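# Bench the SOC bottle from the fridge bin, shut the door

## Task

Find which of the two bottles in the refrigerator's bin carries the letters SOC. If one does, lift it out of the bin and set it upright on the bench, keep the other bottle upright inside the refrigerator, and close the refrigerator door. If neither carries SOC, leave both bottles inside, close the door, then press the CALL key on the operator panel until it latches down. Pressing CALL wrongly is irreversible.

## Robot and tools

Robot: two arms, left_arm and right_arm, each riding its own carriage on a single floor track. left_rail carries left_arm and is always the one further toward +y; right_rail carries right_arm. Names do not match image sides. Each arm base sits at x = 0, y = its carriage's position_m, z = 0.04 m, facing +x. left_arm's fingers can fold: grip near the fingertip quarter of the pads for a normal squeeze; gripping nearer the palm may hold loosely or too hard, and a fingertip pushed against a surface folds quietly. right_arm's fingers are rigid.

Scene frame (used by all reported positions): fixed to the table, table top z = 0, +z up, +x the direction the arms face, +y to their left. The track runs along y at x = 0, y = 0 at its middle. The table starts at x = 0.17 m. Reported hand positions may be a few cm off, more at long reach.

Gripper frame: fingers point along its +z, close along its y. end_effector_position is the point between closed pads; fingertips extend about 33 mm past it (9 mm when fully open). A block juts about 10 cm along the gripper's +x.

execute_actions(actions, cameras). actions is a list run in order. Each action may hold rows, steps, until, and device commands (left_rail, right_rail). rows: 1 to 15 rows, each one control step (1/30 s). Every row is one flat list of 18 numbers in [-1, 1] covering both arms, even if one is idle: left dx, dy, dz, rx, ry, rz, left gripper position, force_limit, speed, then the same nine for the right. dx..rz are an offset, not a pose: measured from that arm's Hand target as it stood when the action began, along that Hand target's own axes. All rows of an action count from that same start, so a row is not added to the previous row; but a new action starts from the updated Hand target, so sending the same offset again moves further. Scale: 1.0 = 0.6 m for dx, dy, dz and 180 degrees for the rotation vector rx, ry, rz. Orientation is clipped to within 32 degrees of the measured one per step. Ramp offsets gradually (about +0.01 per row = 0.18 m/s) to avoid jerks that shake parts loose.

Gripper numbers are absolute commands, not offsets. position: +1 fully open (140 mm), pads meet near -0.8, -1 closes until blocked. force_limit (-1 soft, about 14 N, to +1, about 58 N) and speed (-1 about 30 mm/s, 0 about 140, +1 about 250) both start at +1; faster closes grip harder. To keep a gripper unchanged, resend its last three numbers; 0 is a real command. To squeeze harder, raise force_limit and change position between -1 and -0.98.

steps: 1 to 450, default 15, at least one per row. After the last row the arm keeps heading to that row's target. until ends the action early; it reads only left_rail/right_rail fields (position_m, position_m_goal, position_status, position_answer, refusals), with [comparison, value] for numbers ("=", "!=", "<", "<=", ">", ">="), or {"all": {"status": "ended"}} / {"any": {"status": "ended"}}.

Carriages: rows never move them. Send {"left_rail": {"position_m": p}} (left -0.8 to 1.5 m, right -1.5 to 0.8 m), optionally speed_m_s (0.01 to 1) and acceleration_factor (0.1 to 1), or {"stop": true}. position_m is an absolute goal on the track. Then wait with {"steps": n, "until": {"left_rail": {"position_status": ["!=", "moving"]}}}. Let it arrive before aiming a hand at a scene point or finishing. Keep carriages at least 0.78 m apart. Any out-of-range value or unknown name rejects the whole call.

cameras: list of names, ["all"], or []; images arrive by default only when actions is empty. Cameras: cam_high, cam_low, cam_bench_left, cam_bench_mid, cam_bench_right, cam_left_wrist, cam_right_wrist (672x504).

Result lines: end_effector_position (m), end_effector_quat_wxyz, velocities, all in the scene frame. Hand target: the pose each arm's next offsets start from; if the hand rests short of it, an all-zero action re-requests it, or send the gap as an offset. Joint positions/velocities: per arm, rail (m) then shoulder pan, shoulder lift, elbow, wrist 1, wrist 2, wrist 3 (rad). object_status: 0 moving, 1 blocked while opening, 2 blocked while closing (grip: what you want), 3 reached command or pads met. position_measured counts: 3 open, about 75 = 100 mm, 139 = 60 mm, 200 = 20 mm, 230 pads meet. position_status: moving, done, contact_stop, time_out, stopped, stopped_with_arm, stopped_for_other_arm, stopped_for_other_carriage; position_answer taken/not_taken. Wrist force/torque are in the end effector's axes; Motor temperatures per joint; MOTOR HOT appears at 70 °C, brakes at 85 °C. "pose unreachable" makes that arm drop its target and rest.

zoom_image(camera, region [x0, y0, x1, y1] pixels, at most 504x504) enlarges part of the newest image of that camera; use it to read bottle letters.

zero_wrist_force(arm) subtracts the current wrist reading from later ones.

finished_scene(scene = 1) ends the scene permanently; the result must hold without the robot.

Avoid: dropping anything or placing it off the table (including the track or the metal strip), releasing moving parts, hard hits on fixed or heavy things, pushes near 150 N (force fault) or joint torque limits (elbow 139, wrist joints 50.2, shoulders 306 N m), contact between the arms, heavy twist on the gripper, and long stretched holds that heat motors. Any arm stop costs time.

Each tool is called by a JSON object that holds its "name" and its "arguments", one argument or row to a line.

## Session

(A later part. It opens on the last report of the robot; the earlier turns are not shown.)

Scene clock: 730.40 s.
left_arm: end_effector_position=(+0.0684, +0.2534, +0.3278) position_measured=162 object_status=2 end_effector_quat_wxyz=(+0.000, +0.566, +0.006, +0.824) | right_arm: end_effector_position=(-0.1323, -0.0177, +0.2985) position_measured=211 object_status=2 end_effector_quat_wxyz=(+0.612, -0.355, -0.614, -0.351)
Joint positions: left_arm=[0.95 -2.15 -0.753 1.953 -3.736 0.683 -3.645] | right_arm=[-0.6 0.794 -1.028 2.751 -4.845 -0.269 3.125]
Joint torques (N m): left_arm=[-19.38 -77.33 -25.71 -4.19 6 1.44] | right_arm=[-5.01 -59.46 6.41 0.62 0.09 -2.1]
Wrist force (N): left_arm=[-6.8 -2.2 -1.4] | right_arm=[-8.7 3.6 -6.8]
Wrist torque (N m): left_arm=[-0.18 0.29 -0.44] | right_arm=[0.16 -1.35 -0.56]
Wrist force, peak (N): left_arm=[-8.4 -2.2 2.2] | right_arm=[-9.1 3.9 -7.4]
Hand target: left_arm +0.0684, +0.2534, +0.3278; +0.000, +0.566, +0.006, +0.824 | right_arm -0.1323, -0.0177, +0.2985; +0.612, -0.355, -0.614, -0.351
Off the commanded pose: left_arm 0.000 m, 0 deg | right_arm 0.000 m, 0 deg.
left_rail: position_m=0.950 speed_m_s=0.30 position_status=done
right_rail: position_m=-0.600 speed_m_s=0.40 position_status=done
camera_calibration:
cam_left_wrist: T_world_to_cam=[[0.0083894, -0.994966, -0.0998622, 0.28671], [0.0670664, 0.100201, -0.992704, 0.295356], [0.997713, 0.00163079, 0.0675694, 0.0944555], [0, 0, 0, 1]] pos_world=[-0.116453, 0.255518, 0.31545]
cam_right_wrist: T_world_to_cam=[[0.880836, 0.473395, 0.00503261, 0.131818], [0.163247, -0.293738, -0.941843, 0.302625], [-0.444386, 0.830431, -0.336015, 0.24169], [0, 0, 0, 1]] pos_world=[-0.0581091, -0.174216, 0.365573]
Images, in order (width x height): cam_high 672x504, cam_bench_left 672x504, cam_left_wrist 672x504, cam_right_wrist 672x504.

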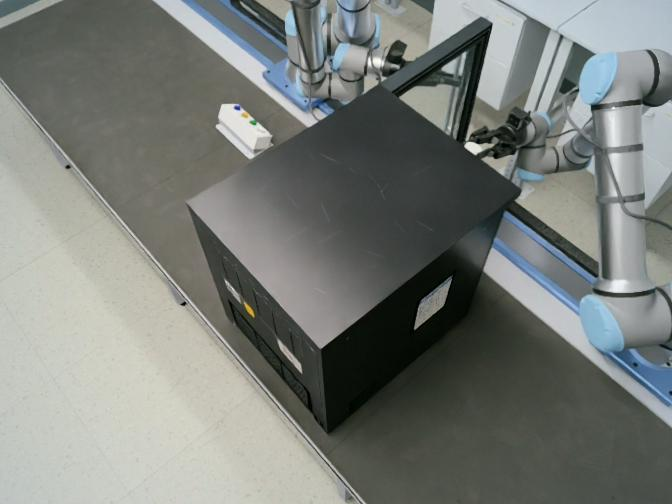

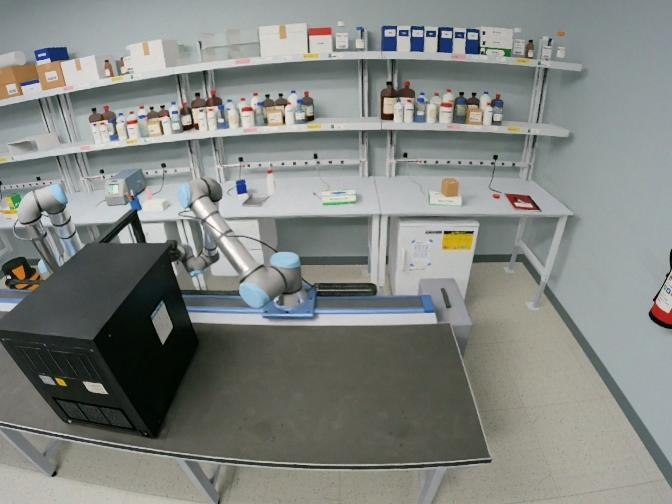

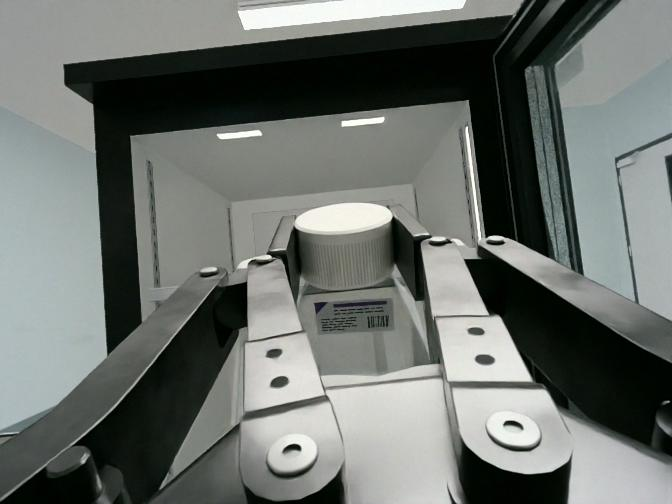

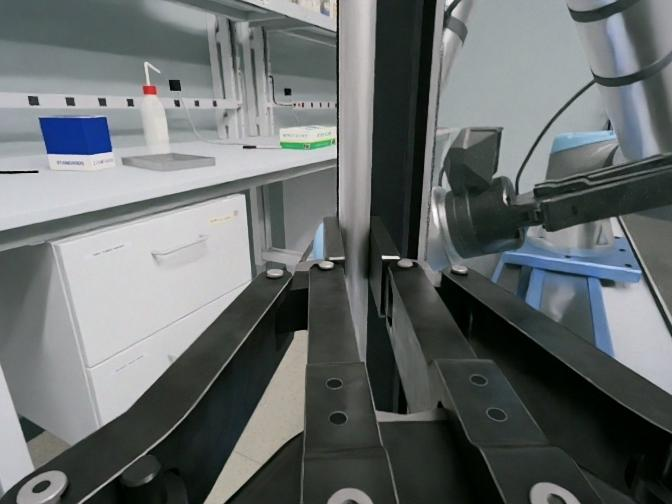

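{"name": "execute_actions", "arguments": {
  "actions": [
    {"left_rail":{"position_m":1.5,"speed_m_s":0.35,"acceleration_factor":0.3},"steps":150,"until":{"left_rail":{"position_status":["!=","moving"]}}},
    {"rows":[[0.0005,0,0.0001,0,-0.004,0,-1,1,-1,0,0,0,0,0,0,-1,0.6,-1],[0.001,0,0.0003,0,-0.012,0,-1,1,-1,0,0,0,0,0,0,-1,0.6,-1],[0.002,0,0.0006,0,-0.022,0,-1,1,-1,0,0,0,0,0,0,-1,0.6,-1],[0.003,0,0.001,0,-0.034,0,-1,1,-1,0,0,0,0,0,0,-1,0.6,-1],[0.004,0,0.0012,0,-0.047,0,-1,1,-1,0,0,0,0,0,0,-1,0.6,-1],[0.005,0,0.0015,0,-0.061,0,-1,1,-1,0,0,0,0,0,0,-1,0.6,-1],[0.0063,0,0.0018,0,-0.075,0,-1,1,-1,0,0,0,0,0,0,-1,0.6,-1],[0.0075,0,0.0022,0,-0.09,0,-1,1,-1,0,0,0,0,0,0,-1,0.6,-1],[0.0088,0,0.0026,0,-0.105,0,-1,1,-1,0,0,0,0,0,0,-1,0.6,-1],[0.01,0,0.003,0,-0.12,0,-1,1,-1,0,0,0,0,0,0,-1,0.6,-1],[0.0113,0,0.0033,0,-0.135,0,-1,1,-1,0,0,0,0,0,0,-1,0.6,-1],[0.0125,0,0.0037,0,-0.149,0,-1,1,-1,0,0,0,0,0,0,-1,0.6,-1],[0.0136,0,0.004,0,-0.162,0,-1,1,-1,0,0,0,0,0,0,-1,0.6,-1],[0.0147,0,0.0043,0,-0.174,0,-1,1,-1,0,0,0,0,0,0,-1,0.6,-1],[0.0155,0,0.0045,0,-0.1833,0,-1,1,-1,0,0,0,0,0,0,-1,0.6,-1]],"steps":30}
  ],
  "cameras": ["cam_left_wrist","cam_bench_left","cam_high"]
}}

Scene clock: 744.60 s.
left_arm: end_effector_position=(+0.0676, +0.8033, +0.3374) position_measured=162 object_status=2 end_effector_quat_wxyz=(+0.002, +0.777, +0.006, +0.630) | right_arm: end_effector_position=(-0.1323, -0.0177, +0.2985) position_measured=211 object_status=2 end_effector_quat_wxyz=(+0.612, -0.355, -0.614, -0.351)
Joint positions: left_arm=[1.5 -2.17 -0.918 1.724 -4.303 0.634 -2.861] | right_arm=[-0.6 0.794 -1.028 2.751 -4.845 -0.269 3.125]
Joint torques (N m): left_arm=[11.25 -111.19 -38.85 0.25 2.37 1.7] | right_arm=[-0.12 -56.75 5.75 0.61 0.71 -1.85]
Wrist force (N): left_arm=[-8.0 -1.6 1.5] | right_arm=[-8.6 3.4 -6.5]
Wrist torque (N m): left_arm=[-0.19 0.75 -0.37] | right_arm=[0.13 -1.40 -0.55]
Wrist force, peak (N): left_arm=[-9.4 -2.4 -0.8] | right_arm=[-9.1 3.7 -7.3]
Hand target: left_arm +0.0676, +0.8033, +0.3374; +0.002, +0.777, +0.006, +0.630 | right_arm -0.1323, -0.0177, +0.2985; +0.612, -0.355, -0.614, -0.351
Off the commanded pose: left_arm 0.000 m, 0 deg | right_arm 0.000 m, 0 deg.
left_rail: position_m=1.500 speed_m_s=0.35 position_status=done
right_rail: position_m=-0.600 speed_m_s=0.40 position_status=done
camera_calibration:
cam_left_wrist: T_world_to_cam=[[-0.0518899, -0.995195, -0.0830288, 0.833271], [-0.483741, 0.0977838, -0.869731, 0.247569], [0.873671, -0.00496581, -0.486491, 0.294344], [0, 0, 0, 1]] pos_world=[-0.094162, 0.806521, 0.427699]
Images, in order (width x height): cam_high 672x504, cam_bench_left 672x504, cam_left_wrist 672x504.

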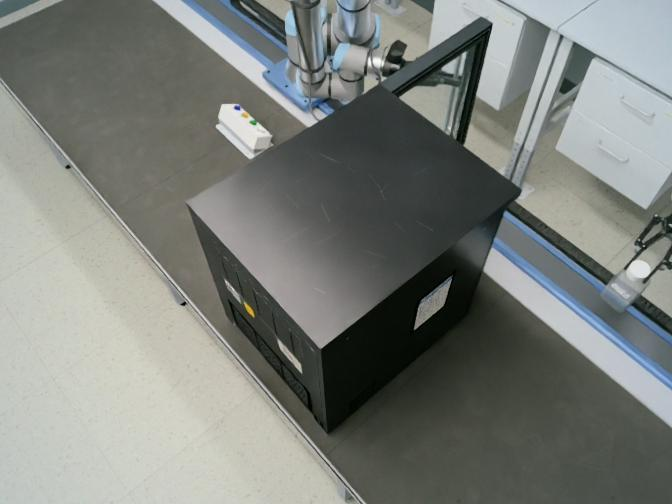

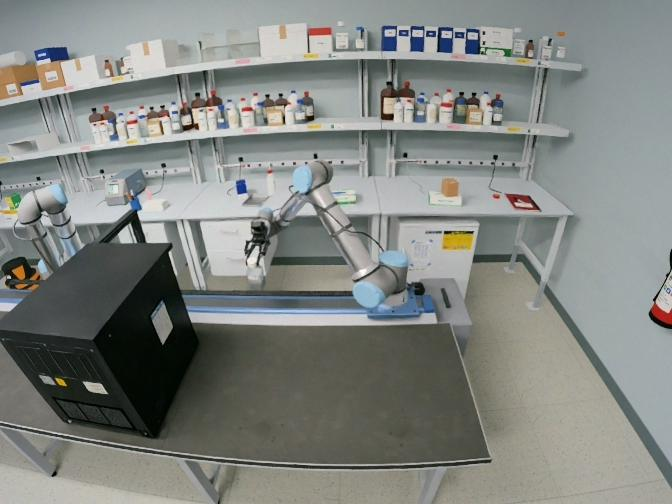

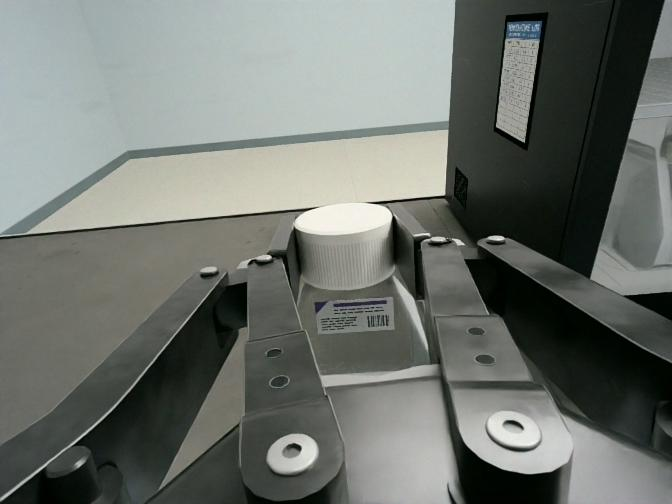

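{"name": "execute_actions", "arguments": {
  "actions": [
    {"rows":[[0,0,0.004,0,0,0,-1,1,-1,0,0,0,0,0,0,-1,0.6,-1],[0,0,0.012,0,0,0,-1,1,-1,0,0,0,0,0,0,-1,0.6,-1],[0,0,0.024,0,0,0,-1,1,-1,0,0,0,0,0,0,-1,0.6,-1],[0,0,0.04,0,0,0,-1,1,-1,0,0,0,0,0,0,-1,0.6,-1],[-0.001,0,0.06,0,0,0,-1,1,-1,0,0,0,0,0,0,-1,0.6,-1],[-0.001,0,0.082,0,0,0,-1,1,-1,0,0,0,0,0,0,-1,0.6,-1],[-0.001,0,0.106,0,0,0,-1,1,-1,0,0,0,0,0,0,-1,0.6,-1],[-0.001,0,0.131,0,0,0,-1,1,-1,0,0,0,0,0,0,-1,0.6,-1],[-0.001,0,0.156,0,0,0,-1,1,-1,0,0,0,0,0,0,-1,0.6,-1],[-0.002,0,0.181,0,0,0,-1,1,-1,0,0,0,0,0,0,-1,0.6,-1],[-0.002,0,0.206,0,0,0,-1,1,-1,0,0,0,0,0,0,-1,0.6,-1],[-0.002,0,0.231,0,0,0,-1,1,-1,0,0,0,0,0,0,-1,0.6,-1],[-0.002,0,0.256,0,0,0,-1,1,-1,0,0,0,0,0,0,-1,0.6,-1],[-0.0022,0,0.281,0,0,0,-1,1,-1,0,0,0,0,0,0,-1,0.6,-1],[-0.0023,0,0.306,0,0,0,-1,1,-1,0,0,0,0,0,0,-1,0.6,-1]],"steps":15},
    {"rows":[[0,0,0.025,0,0,0,-1,1,-1,0,0,0,0,0,0,-1,0.6,-1],[0,0,0.05,0,0,0,-1,1,-1,0,0,0,0,0,0,-1,0.6,-1],[0,0,0.075,0,0,0,-1,1,-1,0,0,0,0,0,0,-1,0.6,-1],[0,0,0.1,0,0,0,-1,1,-1,0,0,0,0,0,0,-1,0.6,-1],[-0.001,0,0.125,0,0,0,-1,1,-1,0,0,0,0,0,0,-1,0.6,-1],[-0.001,0,0.15,0,0,0,-1,1,-1,0,0,0,0,0,0,-1,0.6,-1],[-0.001,0,0.173,0,0,0,-1,1,-1,0,0,0,0,0,0,-1,0.6,-1],[-0.002,0,0.194,0,0,0,-1,1,-1,0,0,0,0,0,0,-1,0.6,-1],[-0.002,0,0.213,0,0,0,-1,1,-1,0,0,0,0,0,0,-1,0.6,-1],[-0.002,0,0.23,0,0,0,-1,1,-1,0,0,0,0,0,0,-1,0.6,-1],[-0.0022,0,0.244,0,0,0,-1,1,-1,0,0,0,0,0,0,-1,0.6,-1],[-0.0023,0,0.255,0,0,0,-1,1,-1,0,0,0,0,0,0,-1,0.6,-1],[-0.0024,0,0.262,0,0,0,-1,1,-1,0,0,0,0,0,0,-1,0.6,-1],[-0.0024,0,0.2653,0,0,0,-1,1,-1,0,0,0,0,0,0,-1,0.6,-1]],"steps":30}
  ],
  "cameras": ["cam_left_wrist","cam_bench_left","cam_high","cam_low"]
}}

Scene clock: 756.23 s.
left_arm: end_effector_position=(+0.4023, +0.8048, +0.2638) position_measured=162 object_status=2 end_effector_quat_wxyz=(+0.002, +0.777, +0.006, +0.630) | right_arm: end_effector_position=(-0.1323, -0.0177, +0.2985) position_measured=211 object_status=2 end_effector_quat_wxyz=(+0.612, -0.355, -0.614, -0.351)
Joint positions: left_arm=[1.5 -1.723 -0.872 1.715 -4.918 0.26 -2.235] | right_arm=[-0.6 0.794 -1.028 2.751 -4.845 -0.269 3.125]
Joint torques (N m): left_arm=[8.63 -112.19 -37.11 1.25 0.56 1.52] | right_arm=[1.66 -53.68 6.18 0.31 0.86 -1.28]
Wrist force (N): left_arm=[-8.0 -1.6 1.3] | right_arm=[-8.5 3.8 -6.5]
Wrist torque (N m): left_arm=[-0.20 0.75 -0.32] | right_arm=[0.22 -1.45 -0.54]
Wrist force, peak (N): left_arm=[-8.6 -1.5 5.5] | right_arm=[-9.5 3.6 -7.3]
Hand target: left_arm +0.4023, +0.8048, +0.2638; +0.002, +0.777, +0.006, +0.630 | right_arm -0.1323, -0.0177, +0.2985; +0.612, -0.355, -0.614, -0.351
Off the commanded pose: left_arm 0.000 m, 0 deg | right_arm 0.000 m, 0 deg.
left_rail: position_m=1.500 speed_m_s=0.35 position_status=done
right_rail: position_m=-0.600 speed_m_s=0.40 position_status=done
camera_calibration:
cam_left_wrist: T_world_to_cam=[[-0.0518899, -0.995195, -0.0830288, 0.84602], [-0.483741, 0.0977838, -0.869731, 0.345318], [0.873671, -0.00496581, -0.486491, -0.0338726], [0, 0, 0, 1]] pos_world=[0.240538, 0.808021, 0.354099]
Images, in order (width x height): cam_high 672x504, cam_low 672x504, cam_bench_left 672x504, cam_left_wrist 672x504.

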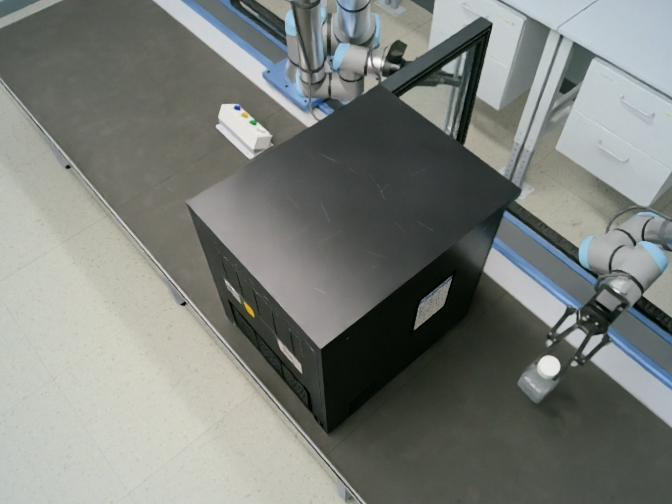

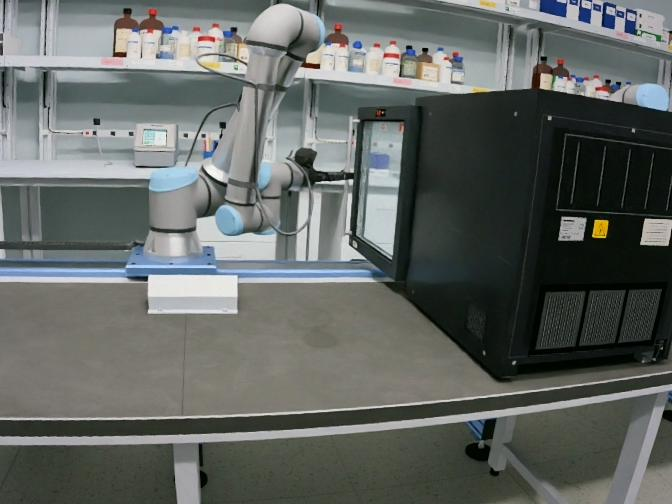

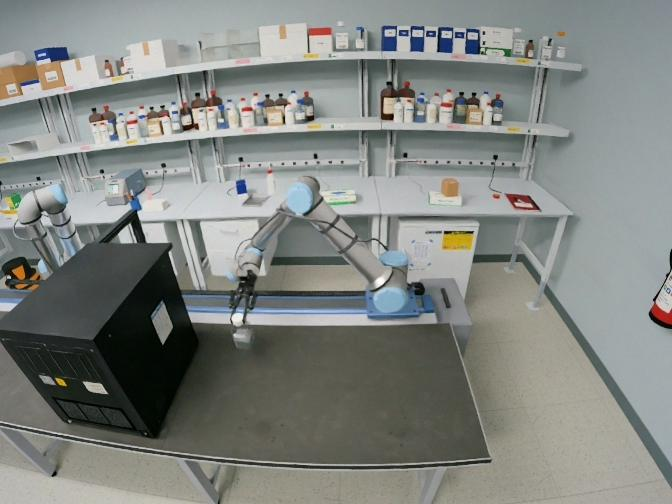

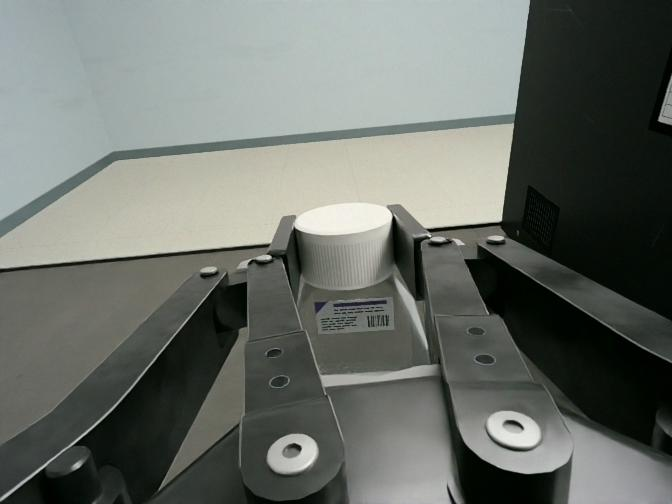

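{"name": "zoom_image", "arguments": {
  "camera": "cam_high",
  "region": [490, 330, 620, 420]
}}

Scaled by 3.877 from the camera's 672x504 image, which has a finer 960x720 frame.

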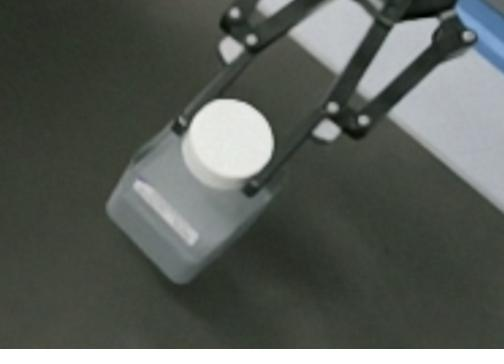

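{"name": "execute_actions", "arguments": {
  "actions": [
    {"rows":[[0,0,0,0,0.005,0,-1,1,-1,0,0,0,0,0,0,-1,0.6,-1],[0,0,0,0,0.011,0,-1,1,-1,0,0,0,0,0,0,-1,0.6,-1],[0,0,0,0,0.0167,0,-1,1,-1,0,0,0,0,0,0,-1,0.6,-1]],"steps":15},
    {"rows":[[-0.003,0,0.0005,0,0,0,-1,1,-1,0,0,0,0,0,0,-1,0.6,-1],[-0.01,0,0.0016,0,0,0,-1,1,-1,0,0,0,0,0,0,-1,0.6,-1],[-0.02,0,0.0032,0,0,0,-1,1,-1,0,0,0,0,0,0,-1,0.6,-1],[-0.033,0,0.0052,0,0,0,-1,1,-1,0,0,0,0,0,0,-1,0.6,-1],[-0.047,0,0.0074,0,0,0,-1,1,-1,0,0,0,0,0,0,-1,0.6,-1],[-0.061,0,0.0096,0,0,0,-1,1,-1,0,0,0,0,0,0,-1,0.6,-1],[-0.075,0,0.0118,0,0,0,-1,1,-1,0,0,0,0,0,0,-1,0.6,-1],[-0.089,0,0.014,0,0,0,-1,1,-1,0,0,0,0,0,0,-1,0.6,-1],[-0.103,0,0.0162,0,0,0,-1,1,-1,0,0,0,0,0,0,-1,0.6,-1],[-0.116,0,0.0183,0,0,0,-1,1,-1,0,0,0,0,0,0,-1,0.6,-1],[-0.128,0,0.0202,0,0,0,-1,1,-1,0,0,0,0,0,0,-1,0.6,-1],[-0.138,0,0.0218,0,0,0,-1,1,-1,0,0,0,0,0,0,-1,0.6,-1],[-0.146,0,0.023,0,0,0,-1,1,-1,0,0,0,0,0,0,-1,0.6,-1],[-0.151,0,0.0238,0,0,0,-1,1,-1,0,0,0,0,0,0,-1,0.6,-1],[-0.1531,0,0.0242,0,0,0,-1,1,-1,0,0,0,0,0,0,-1,0.6,-1]],"steps":30}
  ],
  "cameras": ["cam_left_wrist","cam_high","cam_bench_left"]
}}

{"name": "zoom_image", "arguments": {
  "camera": "cam_high",
  "region": [470, 340, 600, 440]
}}

{"name": "zoom_image", "arguments": {
  "camera": "cam_bench_left",
  "region": [190, 280, 300, 380]
}}

Scene clock: 772.30 s.
left_arm: end_effector_position=(+0.4024, +0.8038, +0.1708) position_measured=162 object_status=2 end_effector_quat_wxyz=(+0.002, +0.760, +0.006, +0.650) | right_arm: end_effector_position=(-0.1323, -0.0177, +0.2985) position_measured=211 object_status=2 end_effector_quat_wxyz=(+0.612, -0.355, -0.614, -0.351)
Joint positions: left_arm=[1.5 -1.728 -0.718 1.734 -4.93 0.224 -2.392] | right_arm=[-0.6 0.794 -1.028 2.751 -4.845 -0.269 3.125]
Joint torques (N m): left_arm=[9.1 -83.78 -30.86 0.76 -7.11 1.71] | right_arm=[5.71 -54.11 5.35 0.01 0.95 -1.18]
Wrist force (N): left_arm=[-8.3 -1.7 1.0] | right_arm=[-8.8 3.7 -6.9]
Wrist torque (N m): left_arm=[-0.20 0.78 -0.33] | right_arm=[0.18 -1.38 -0.55]
Wrist force, peak (N): left_arm=[-10.9 -1.8 1.7] | right_arm=[-9.0 4.0 -7.2]
Hand target: left_arm +0.4024, +0.8038, +0.1708; +0.002, +0.760, +0.006, +0.650 | right_arm -0.1323, -0.0177, +0.2985; +0.612, -0.355, -0.614, -0.351
Off the commanded pose: left_arm 0.000 m, 0 deg | right_arm 0.000 m, 0 deg.
left_rail: position_m=1.500 speed_m_s=0.35 position_status=done
right_rail: position_m=-0.600 speed_m_s=0.40 position_status=done
camera_calibration:
cam_left_wrist: T_world_to_cam=[[-0.0469865, -0.995188, -0.0859796, 0.835841], [-0.437666, 0.0978834, -0.893794, 0.250024], [0.897909, -0.00436595, -0.440159, -0.0973638], [0, 0, 0, 1]] pos_world=[0.236124, 0.806921, 0.252479]
Images, in order (width x height): cam_high 672x504, cam_bench_left 672x504, cam_left_wrist 672x504.

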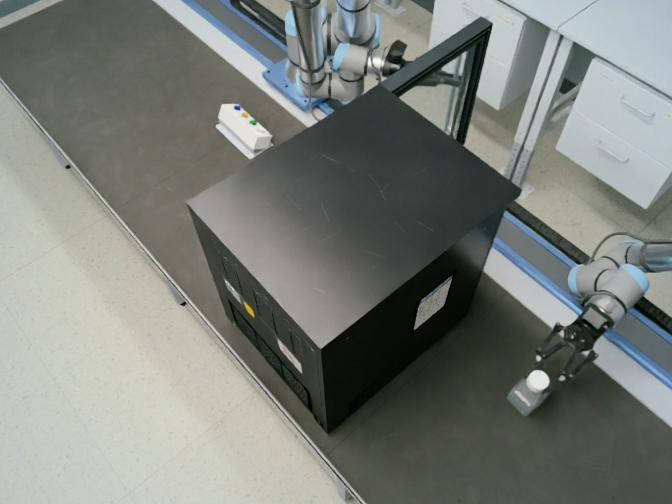

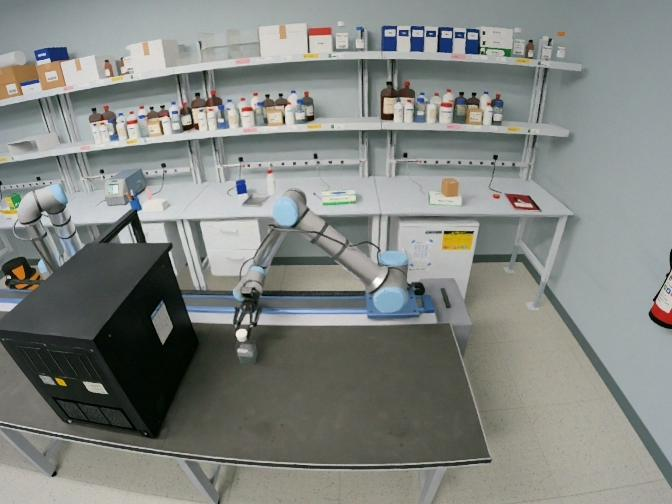

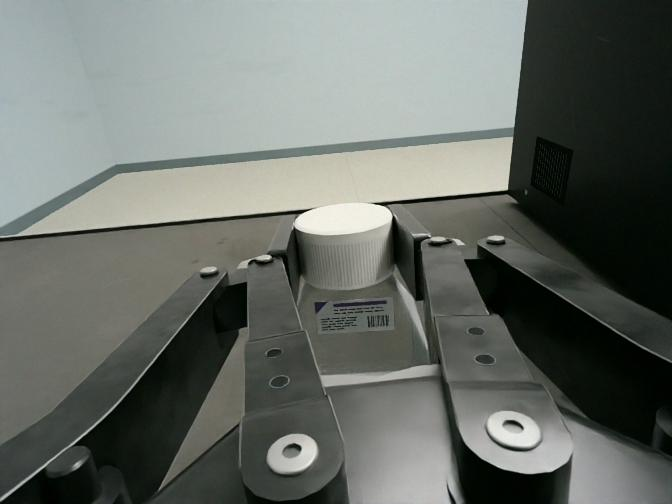

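Scaled by 3.877 from the camera's 672x504 image, which has a finer 960x720 frame.

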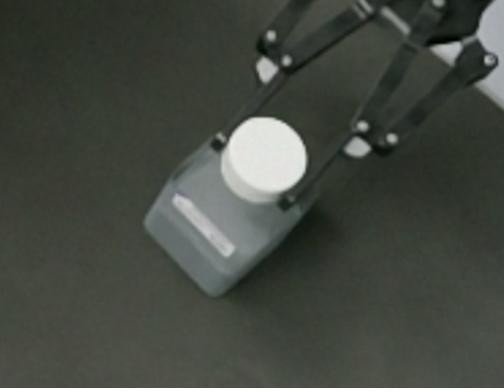

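Scaled by 4.582 from the camera's 672x504 image, which has a finer 960x720 frame.

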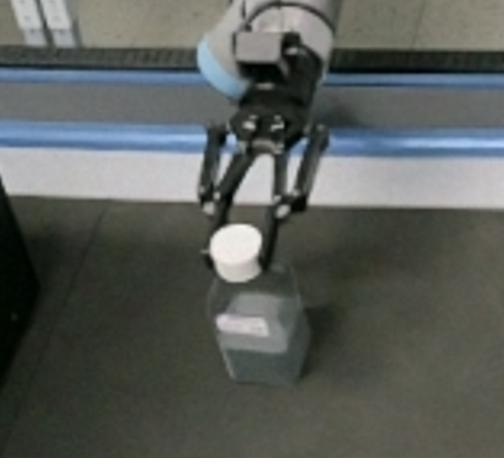

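{"name": "execute_actions", "arguments": {
  "actions": [
    {"rows":[[-0.003,0,0.0005,0,0,0,-1,1,-1,0,0,0,0,0,0,-1,0.6,-1],[-0.006,0,0.001,0,0,0,-1,1,-1,0,0,0,0,0,0,-1,0.6,-1],[-0.0099,0,0.0016,0,0,0,-1,1,-1,0,0,0,0,0,0,-1,0.6,-1]],"steps":20}
  ]
}}

Scene clock: 775.10 s.
left_arm: end_effector_position=(+0.4025, +0.8037, +0.1648) position_measured=162 object_status=2 end_effector_quat_wxyz=(+0.002, +0.760, +0.006, +0.650) | right_arm: end_effector_position=(-0.1323, -0.0177, +0.2985) position_measured=211 object_status=2 end_effector_quat_wxyz=(+0.612, -0.355, -0.614, -0.351)
Joint positions: left_arm=[1.5 -1.728 -0.709 1.733 -4.937 0.224 -2.392] | right_arm=[-0.6 0.794 -1.028 2.751 -4.845 -0.269 3.125]
Joint torques (N m): left_arm=[12.55 -52.84 -19.02 -5.5 12.8 1.72] | right_arm=[6.2 -52.81 6.45 0.23 1.1 -0.87]
Wrist force (N): left_arm=[35.0 3.1 -12.0] | right_arm=[-8.6 3.4 -6.4]
Wrist torque (N m): left_arm=[-0.23 1.33 -0.14] | right_arm=[0.12 -1.39 -0.55]
Wrist force, peak (N): left_arm=[37.5 3.3 -11.9] | right_arm=[-9.1 3.3 -7.3]
Hand target: left_arm +0.4025, +0.8037, +0.1648; +0.002, +0.760, +0.006, +0.650 | right_arm -0.1323, -0.0177, +0.2985; +0.612, -0.355, -0.614, -0.351
Off the commanded pose: left_arm 0.000 m, 0 deg | right_arm 0.000 m, 0 deg.
left_rail: position_m=1.500 speed_m_s=0.35 position_status=done
right_rail: position_m=-0.600 speed_m_s=0.40 position_status=done

{"name": "execute_actions", "arguments": {
  "actions": [
    {"rows":[[0.001,0,-0.0002,0,0,0,-1,1,-1,0,0,0,0,0,0,-1,0.6,-1],[0.0018,0,-0.0003,0,0,0,-1,1,-1,0,0,0,0,0,0,-1,0.6,-1]],"steps":15}
  ]
}}

Scene clock: 777.60 s.
left_arm: end_effector_position=(+0.4025, +0.8038, +0.1658) position_measured=162 object_status=2 end_effector_quat_wxyz=(+0.002, +0.760, +0.006, +0.650) | right_arm: end_effector_position=(-0.1323, -0.0177, +0.2985) position_measured=211 object_status=2 end_effector_quat_wxyz=(+0.612, -0.355, -0.614, -0.351)
Joint positions: left_arm=[1.5 -1.728 -0.711 1.733 -4.936 0.224 -2.392] | right_arm=[-0.6 0.794 -1.028 2.751 -4.845 -0.269 3.125]
Joint torques (N m): left_arm=[6.41 -118 -13.15 7 -2.73 -0.78] | right_arm=[8.13 -52.07 5.16 -0.09 1.19 -0.92]
Wrist force (N): left_arm=[-3.1 -0.2 0.0] | right_arm=[-8.6 3.5 -7.0]
Wrist torque (N m): left_arm=[-0.20 0.87 -0.40] | right_arm=[0.16 -1.41 -0.56]
Wrist force, peak (N): left_arm=[35.5 3.5 -11.8] | right_arm=[-9.1 3.6 -7.3]
Hand target: left_arm +0.4024, +0.8038, +0.1659; +0.002, +0.760, +0.006, +0.650 | right_arm -0.1323, -0.0177, +0.2985; +0.612, -0.355, -0.614, -0.351
Off the commanded pose: left_arm 0.000 m, 0 deg | right_arm 0.000 m, 0 deg.
left_rail: position_m=1.500 speed_m_s=0.35 position_status=done
right_rail: position_m=-0.600 speed_m_s=0.40 position_status=done

{"name": "execute_actions", "arguments": {
  "actions": [
    {"rows":[[0,0,0,0,0,0,-0.1,1,-1,0,0,0,0,0,0,-1,0.6,-1]],"steps":40}
  ],
  "cameras": ["cam_left_wrist","cam_bench_left"]
}}

{"name": "zoom_image", "arguments": {
  "camera": "cam_bench_left",
  "region": [190, 280, 300, 380]
}}

Scene clock: 780.70 s.
left_arm: end_effector_position=(+0.4024, +0.8038, +0.1659) position_measured=141 object_status=3 end_effector_quat_wxyz=(+0.002, +0.760, +0.006, +0.650) | right_arm: end_effector_position=(-0.1323, -0.0177, +0.2985) position_measured=211 object_status=2 end_effector_quat_wxyz=(+0.612, -0.355, -0.614, -0.351)
Joint positions: left_arm=[1.5 -1.728 -0.711 1.733 -4.936 0.224 -2.392] | right_arm=[-0.6 0.794 -1.028 2.751 -4.845 -0.269 3.125]
Joint torques (N m): left_arm=[-12.93 -113.38 -26.1 4.99 -4.78 -0.59] | right_arm=[7.85 -51.76 6.38 -0.28 1.36 -0.93]
Wrist force (N): left_arm=[-0.6 -1.5 0.5] | right_arm=[-8.7 3.7 -6.2]
Wrist torque (N m): left_arm=[-0.16 -0.13 -0.34] | right_arm=[0.20 -1.39 -0.56]
Wrist force, peak (N): left_arm=[-3.7 -0.4 0.0] | right_arm=[-9.1 3.8 -7.0]
Hand target: left_arm +0.4024, +0.8038, +0.1659; +0.002, +0.760, +0.006, +0.650 | right_arm -0.1323, -0.0177, +0.2985; +0.612, -0.355, -0.614, -0.351
Off the commanded pose: left_arm 0.000 m, 0 deg | right_arm 0.000 m, 0 deg.
left_rail: position_m=1.500 speed_m_s=0.35 position_status=done
right_rail: position_m=-0.600 speed_m_s=0.40 position_status=done
camera_calibration:
cam_left_wrist: T_world_to_cam=[[-0.0469865, -0.995188, -0.0859796, 0.835424], [-0.437666, 0.0978834, -0.893794, 0.245688], [0.897909, -0.00436595, -0.440159, -0.0996104], [0, 0, 0, 1]] pos_world=[0.236224, 0.806921, 0.247579]
Images, in order (width x height): cam_bench_left 672x504, cam_left_wrist 672x504.

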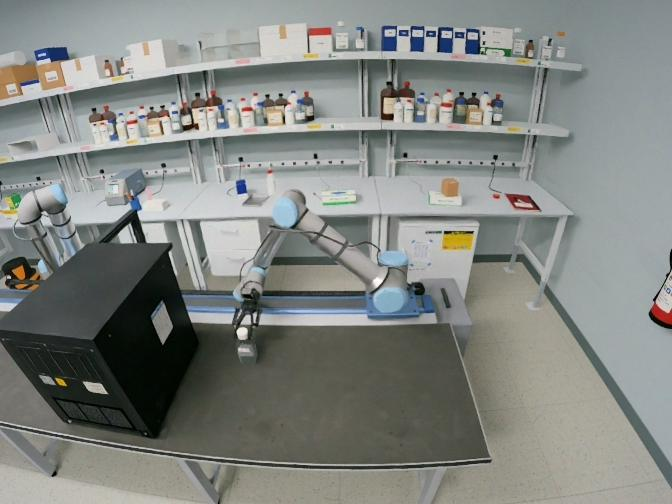

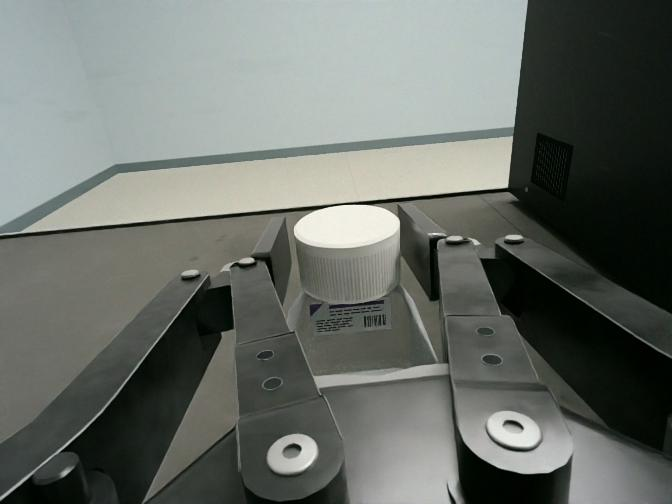

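Scaled by 4.582 from the camera's 672x504 image, which has a finer 960x720 frame.

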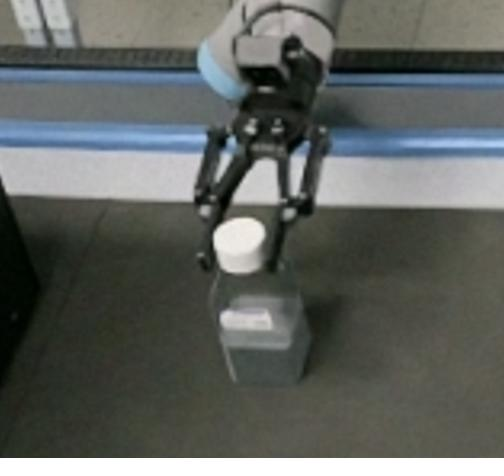

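{"name": "execute_actions", "arguments": {
  "actions": [
    {"rows":[[0,0,-0.005,0,0,0,-0.1,1,-1,0,0,0,0,0,0,-1,0.6,-1],[0,0,-0.015,0,0,0,-0.1,1,-1,0,0,0,0,0,0,-1,0.6,-1],[0,0,-0.03,0,0,0,-0.1,1,-1,0,0,0,0,0,0,-1,0.6,-1],[0,0,-0.05,0,0,0,-0.1,1,-1,0,0,0,0,0,0,-1,0.6,-1],[0,0,-0.08,0,0,0,-0.1,1,-1,0,0,0,0,0,0,-1,0.6,-1],[0,0,-0.12,0,0,0,-0.1,1,-1,0,0,0,0,0,0,-1,0.6,-1],[0,0,-0.16,0,0,0,-0.1,1,-1,0,0,0,0,0,0,-1,0.6,-1],[0,0,-0.2,0,0,0,-0.1,1,-1,0,0,0,0,0,0,-1,0.6,-1],[0.05,0,-0.25,0,0,0,-0.1,1,-1,0,0,0,0,0,0,-1,0.6,-1],[0.1,0,-0.3,0,0,0,-0.1,1,-1,0,0,0,0,0,0,-1,0.6,-1]],"steps":35},
    {"rows":[[0,0,0,0,0,0,-0.1,1,-1,0,0.003,0.006,0,0,0,-1,0.6,-1],[0,0,0,0,0,0,-0.1,1,-1,0,0.007,0.016,0,0,0,-1,0.6,-1],[0,0,0,0,0,0,-0.1,1,-1,0,0.012,0.028,0,0,0,-1,0.6,-1],[0,0,0,0,0,0,-0.1,1,-1,0,0.018,0.042,0,0,0,-1,0.6,-1],[0,0,0,0,0,0,-0.1,1,-1,0,0.0243,0.0567,0,0,0,-1,0.6,-1],[0,0,0,0,0,0,-0.1,1,-1,0,0.031,0.07,0,0,0,-1,0.6,-1],[0,0,0,0,0,0,-0.1,1,-1,0,0.038,0.083,0,0,0,-1,0.6,-1],[0,0,0,0,0,0,-0.1,1,-1,0,0.045,0.095,0,0,0,-1,0.6,-1],[0,0,0,0,0,0,-0.1,1,-1,0,0.0515,0.105,0,0,0,-1,0.6,-1],[0,0,0,0,0,0,-0.1,1,-1,0,0.0548,0.1105,0,0,0,-1,0.6,-1]],"steps":20}
  ],
  "cameras": ["cam_bench_left","cam_left_wrist","cam_right_wrist"]
}}

Scene clock: 793.77 s.
left_arm: end_effector_position=(+0.2339, +0.8035, +0.2531) position_measured=141 object_status=3 end_effector_quat_wxyz=(+0.002, +0.760, +0.006, +0.650) | right_arm: end_effector_position=(-0.1369, +0.0562, +0.2980) position_measured=211 object_status=2 end_effector_quat_wxyz=(+0.612, -0.355, -0.614, -0.351)
Joint positions: left_arm=[1.5 -1.966 -0.829 1.817 -4.514 0.428 -2.8] | right_arm=[-0.6 0.977 -1.047 2.599 -4.681 -0.452 3.134]
Joint torques (N m): left_arm=[-16.17 -108.95 -14.85 6.66 2.1 -1.62] | right_arm=[33.04 -60.55 -3.15 3.35 3.46 -3.32]
Wrist force (N): left_arm=[-0.4 -1.2 0.7] | right_arm=[18.3 17.9 -15.2]
Wrist torque (N m): left_arm=[-0.12 -0.19 -0.12] | right_arm=[0.06 -0.92 -0.20]
Wrist force, peak (N): left_arm=[-12.8 -3.2 4.4] | right_arm=[-17.1 -35.7 14.7]
Hand target: left_arm +0.2339, +0.8035, +0.2531; +0.002, +0.760, +0.006, +0.650 | right_arm -0.1371, +0.0562, +0.2980; +0.612, -0.355, -0.614, -0.351
Off the commanded pose: left_arm 0.000 m, 0 deg | right_arm 0.000 m, 0 deg.
left_rail: position_m=1.500 speed_m_s=0.35 position_status=done
right_rail: position_m=-0.600 speed_m_s=0.40 position_status=done
camera_calibration:
cam_left_wrist: T_world_to_cam=[[-0.0469865, -0.995188, -0.0859796, 0.834701], [-0.437666, 0.0978834, -0.893794, 0.249866], [0.897909, -0.00436595, -0.440159, 0.0901577], [0, 0, 0, 1]] pos_world=[0.0676239, 0.806621, 0.334779]
cam_right_wrist: T_world_to_cam=[[0.880903, 0.47327, 0.00503964, 0.101013], [0.163163, -0.293668, -0.941879, 0.324614], [-0.444283, 0.830527, -0.335913, 0.178127], [0, 0, 0, 1]] pos_world=[-0.0628087, -0.100416, 0.365074]
Images, in order (width x height): cam_bench_left 672x504, cam_left_wrist 672x504, cam_right_wrist 672x504.

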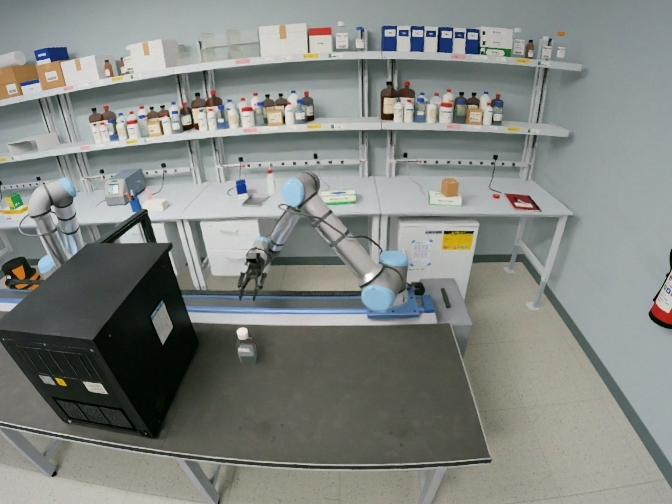

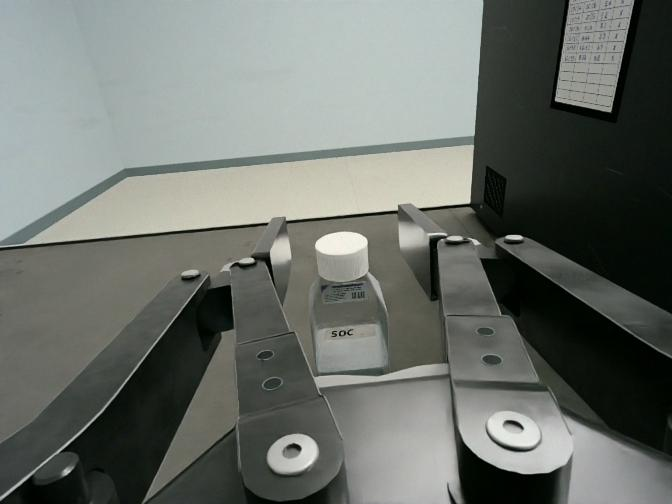

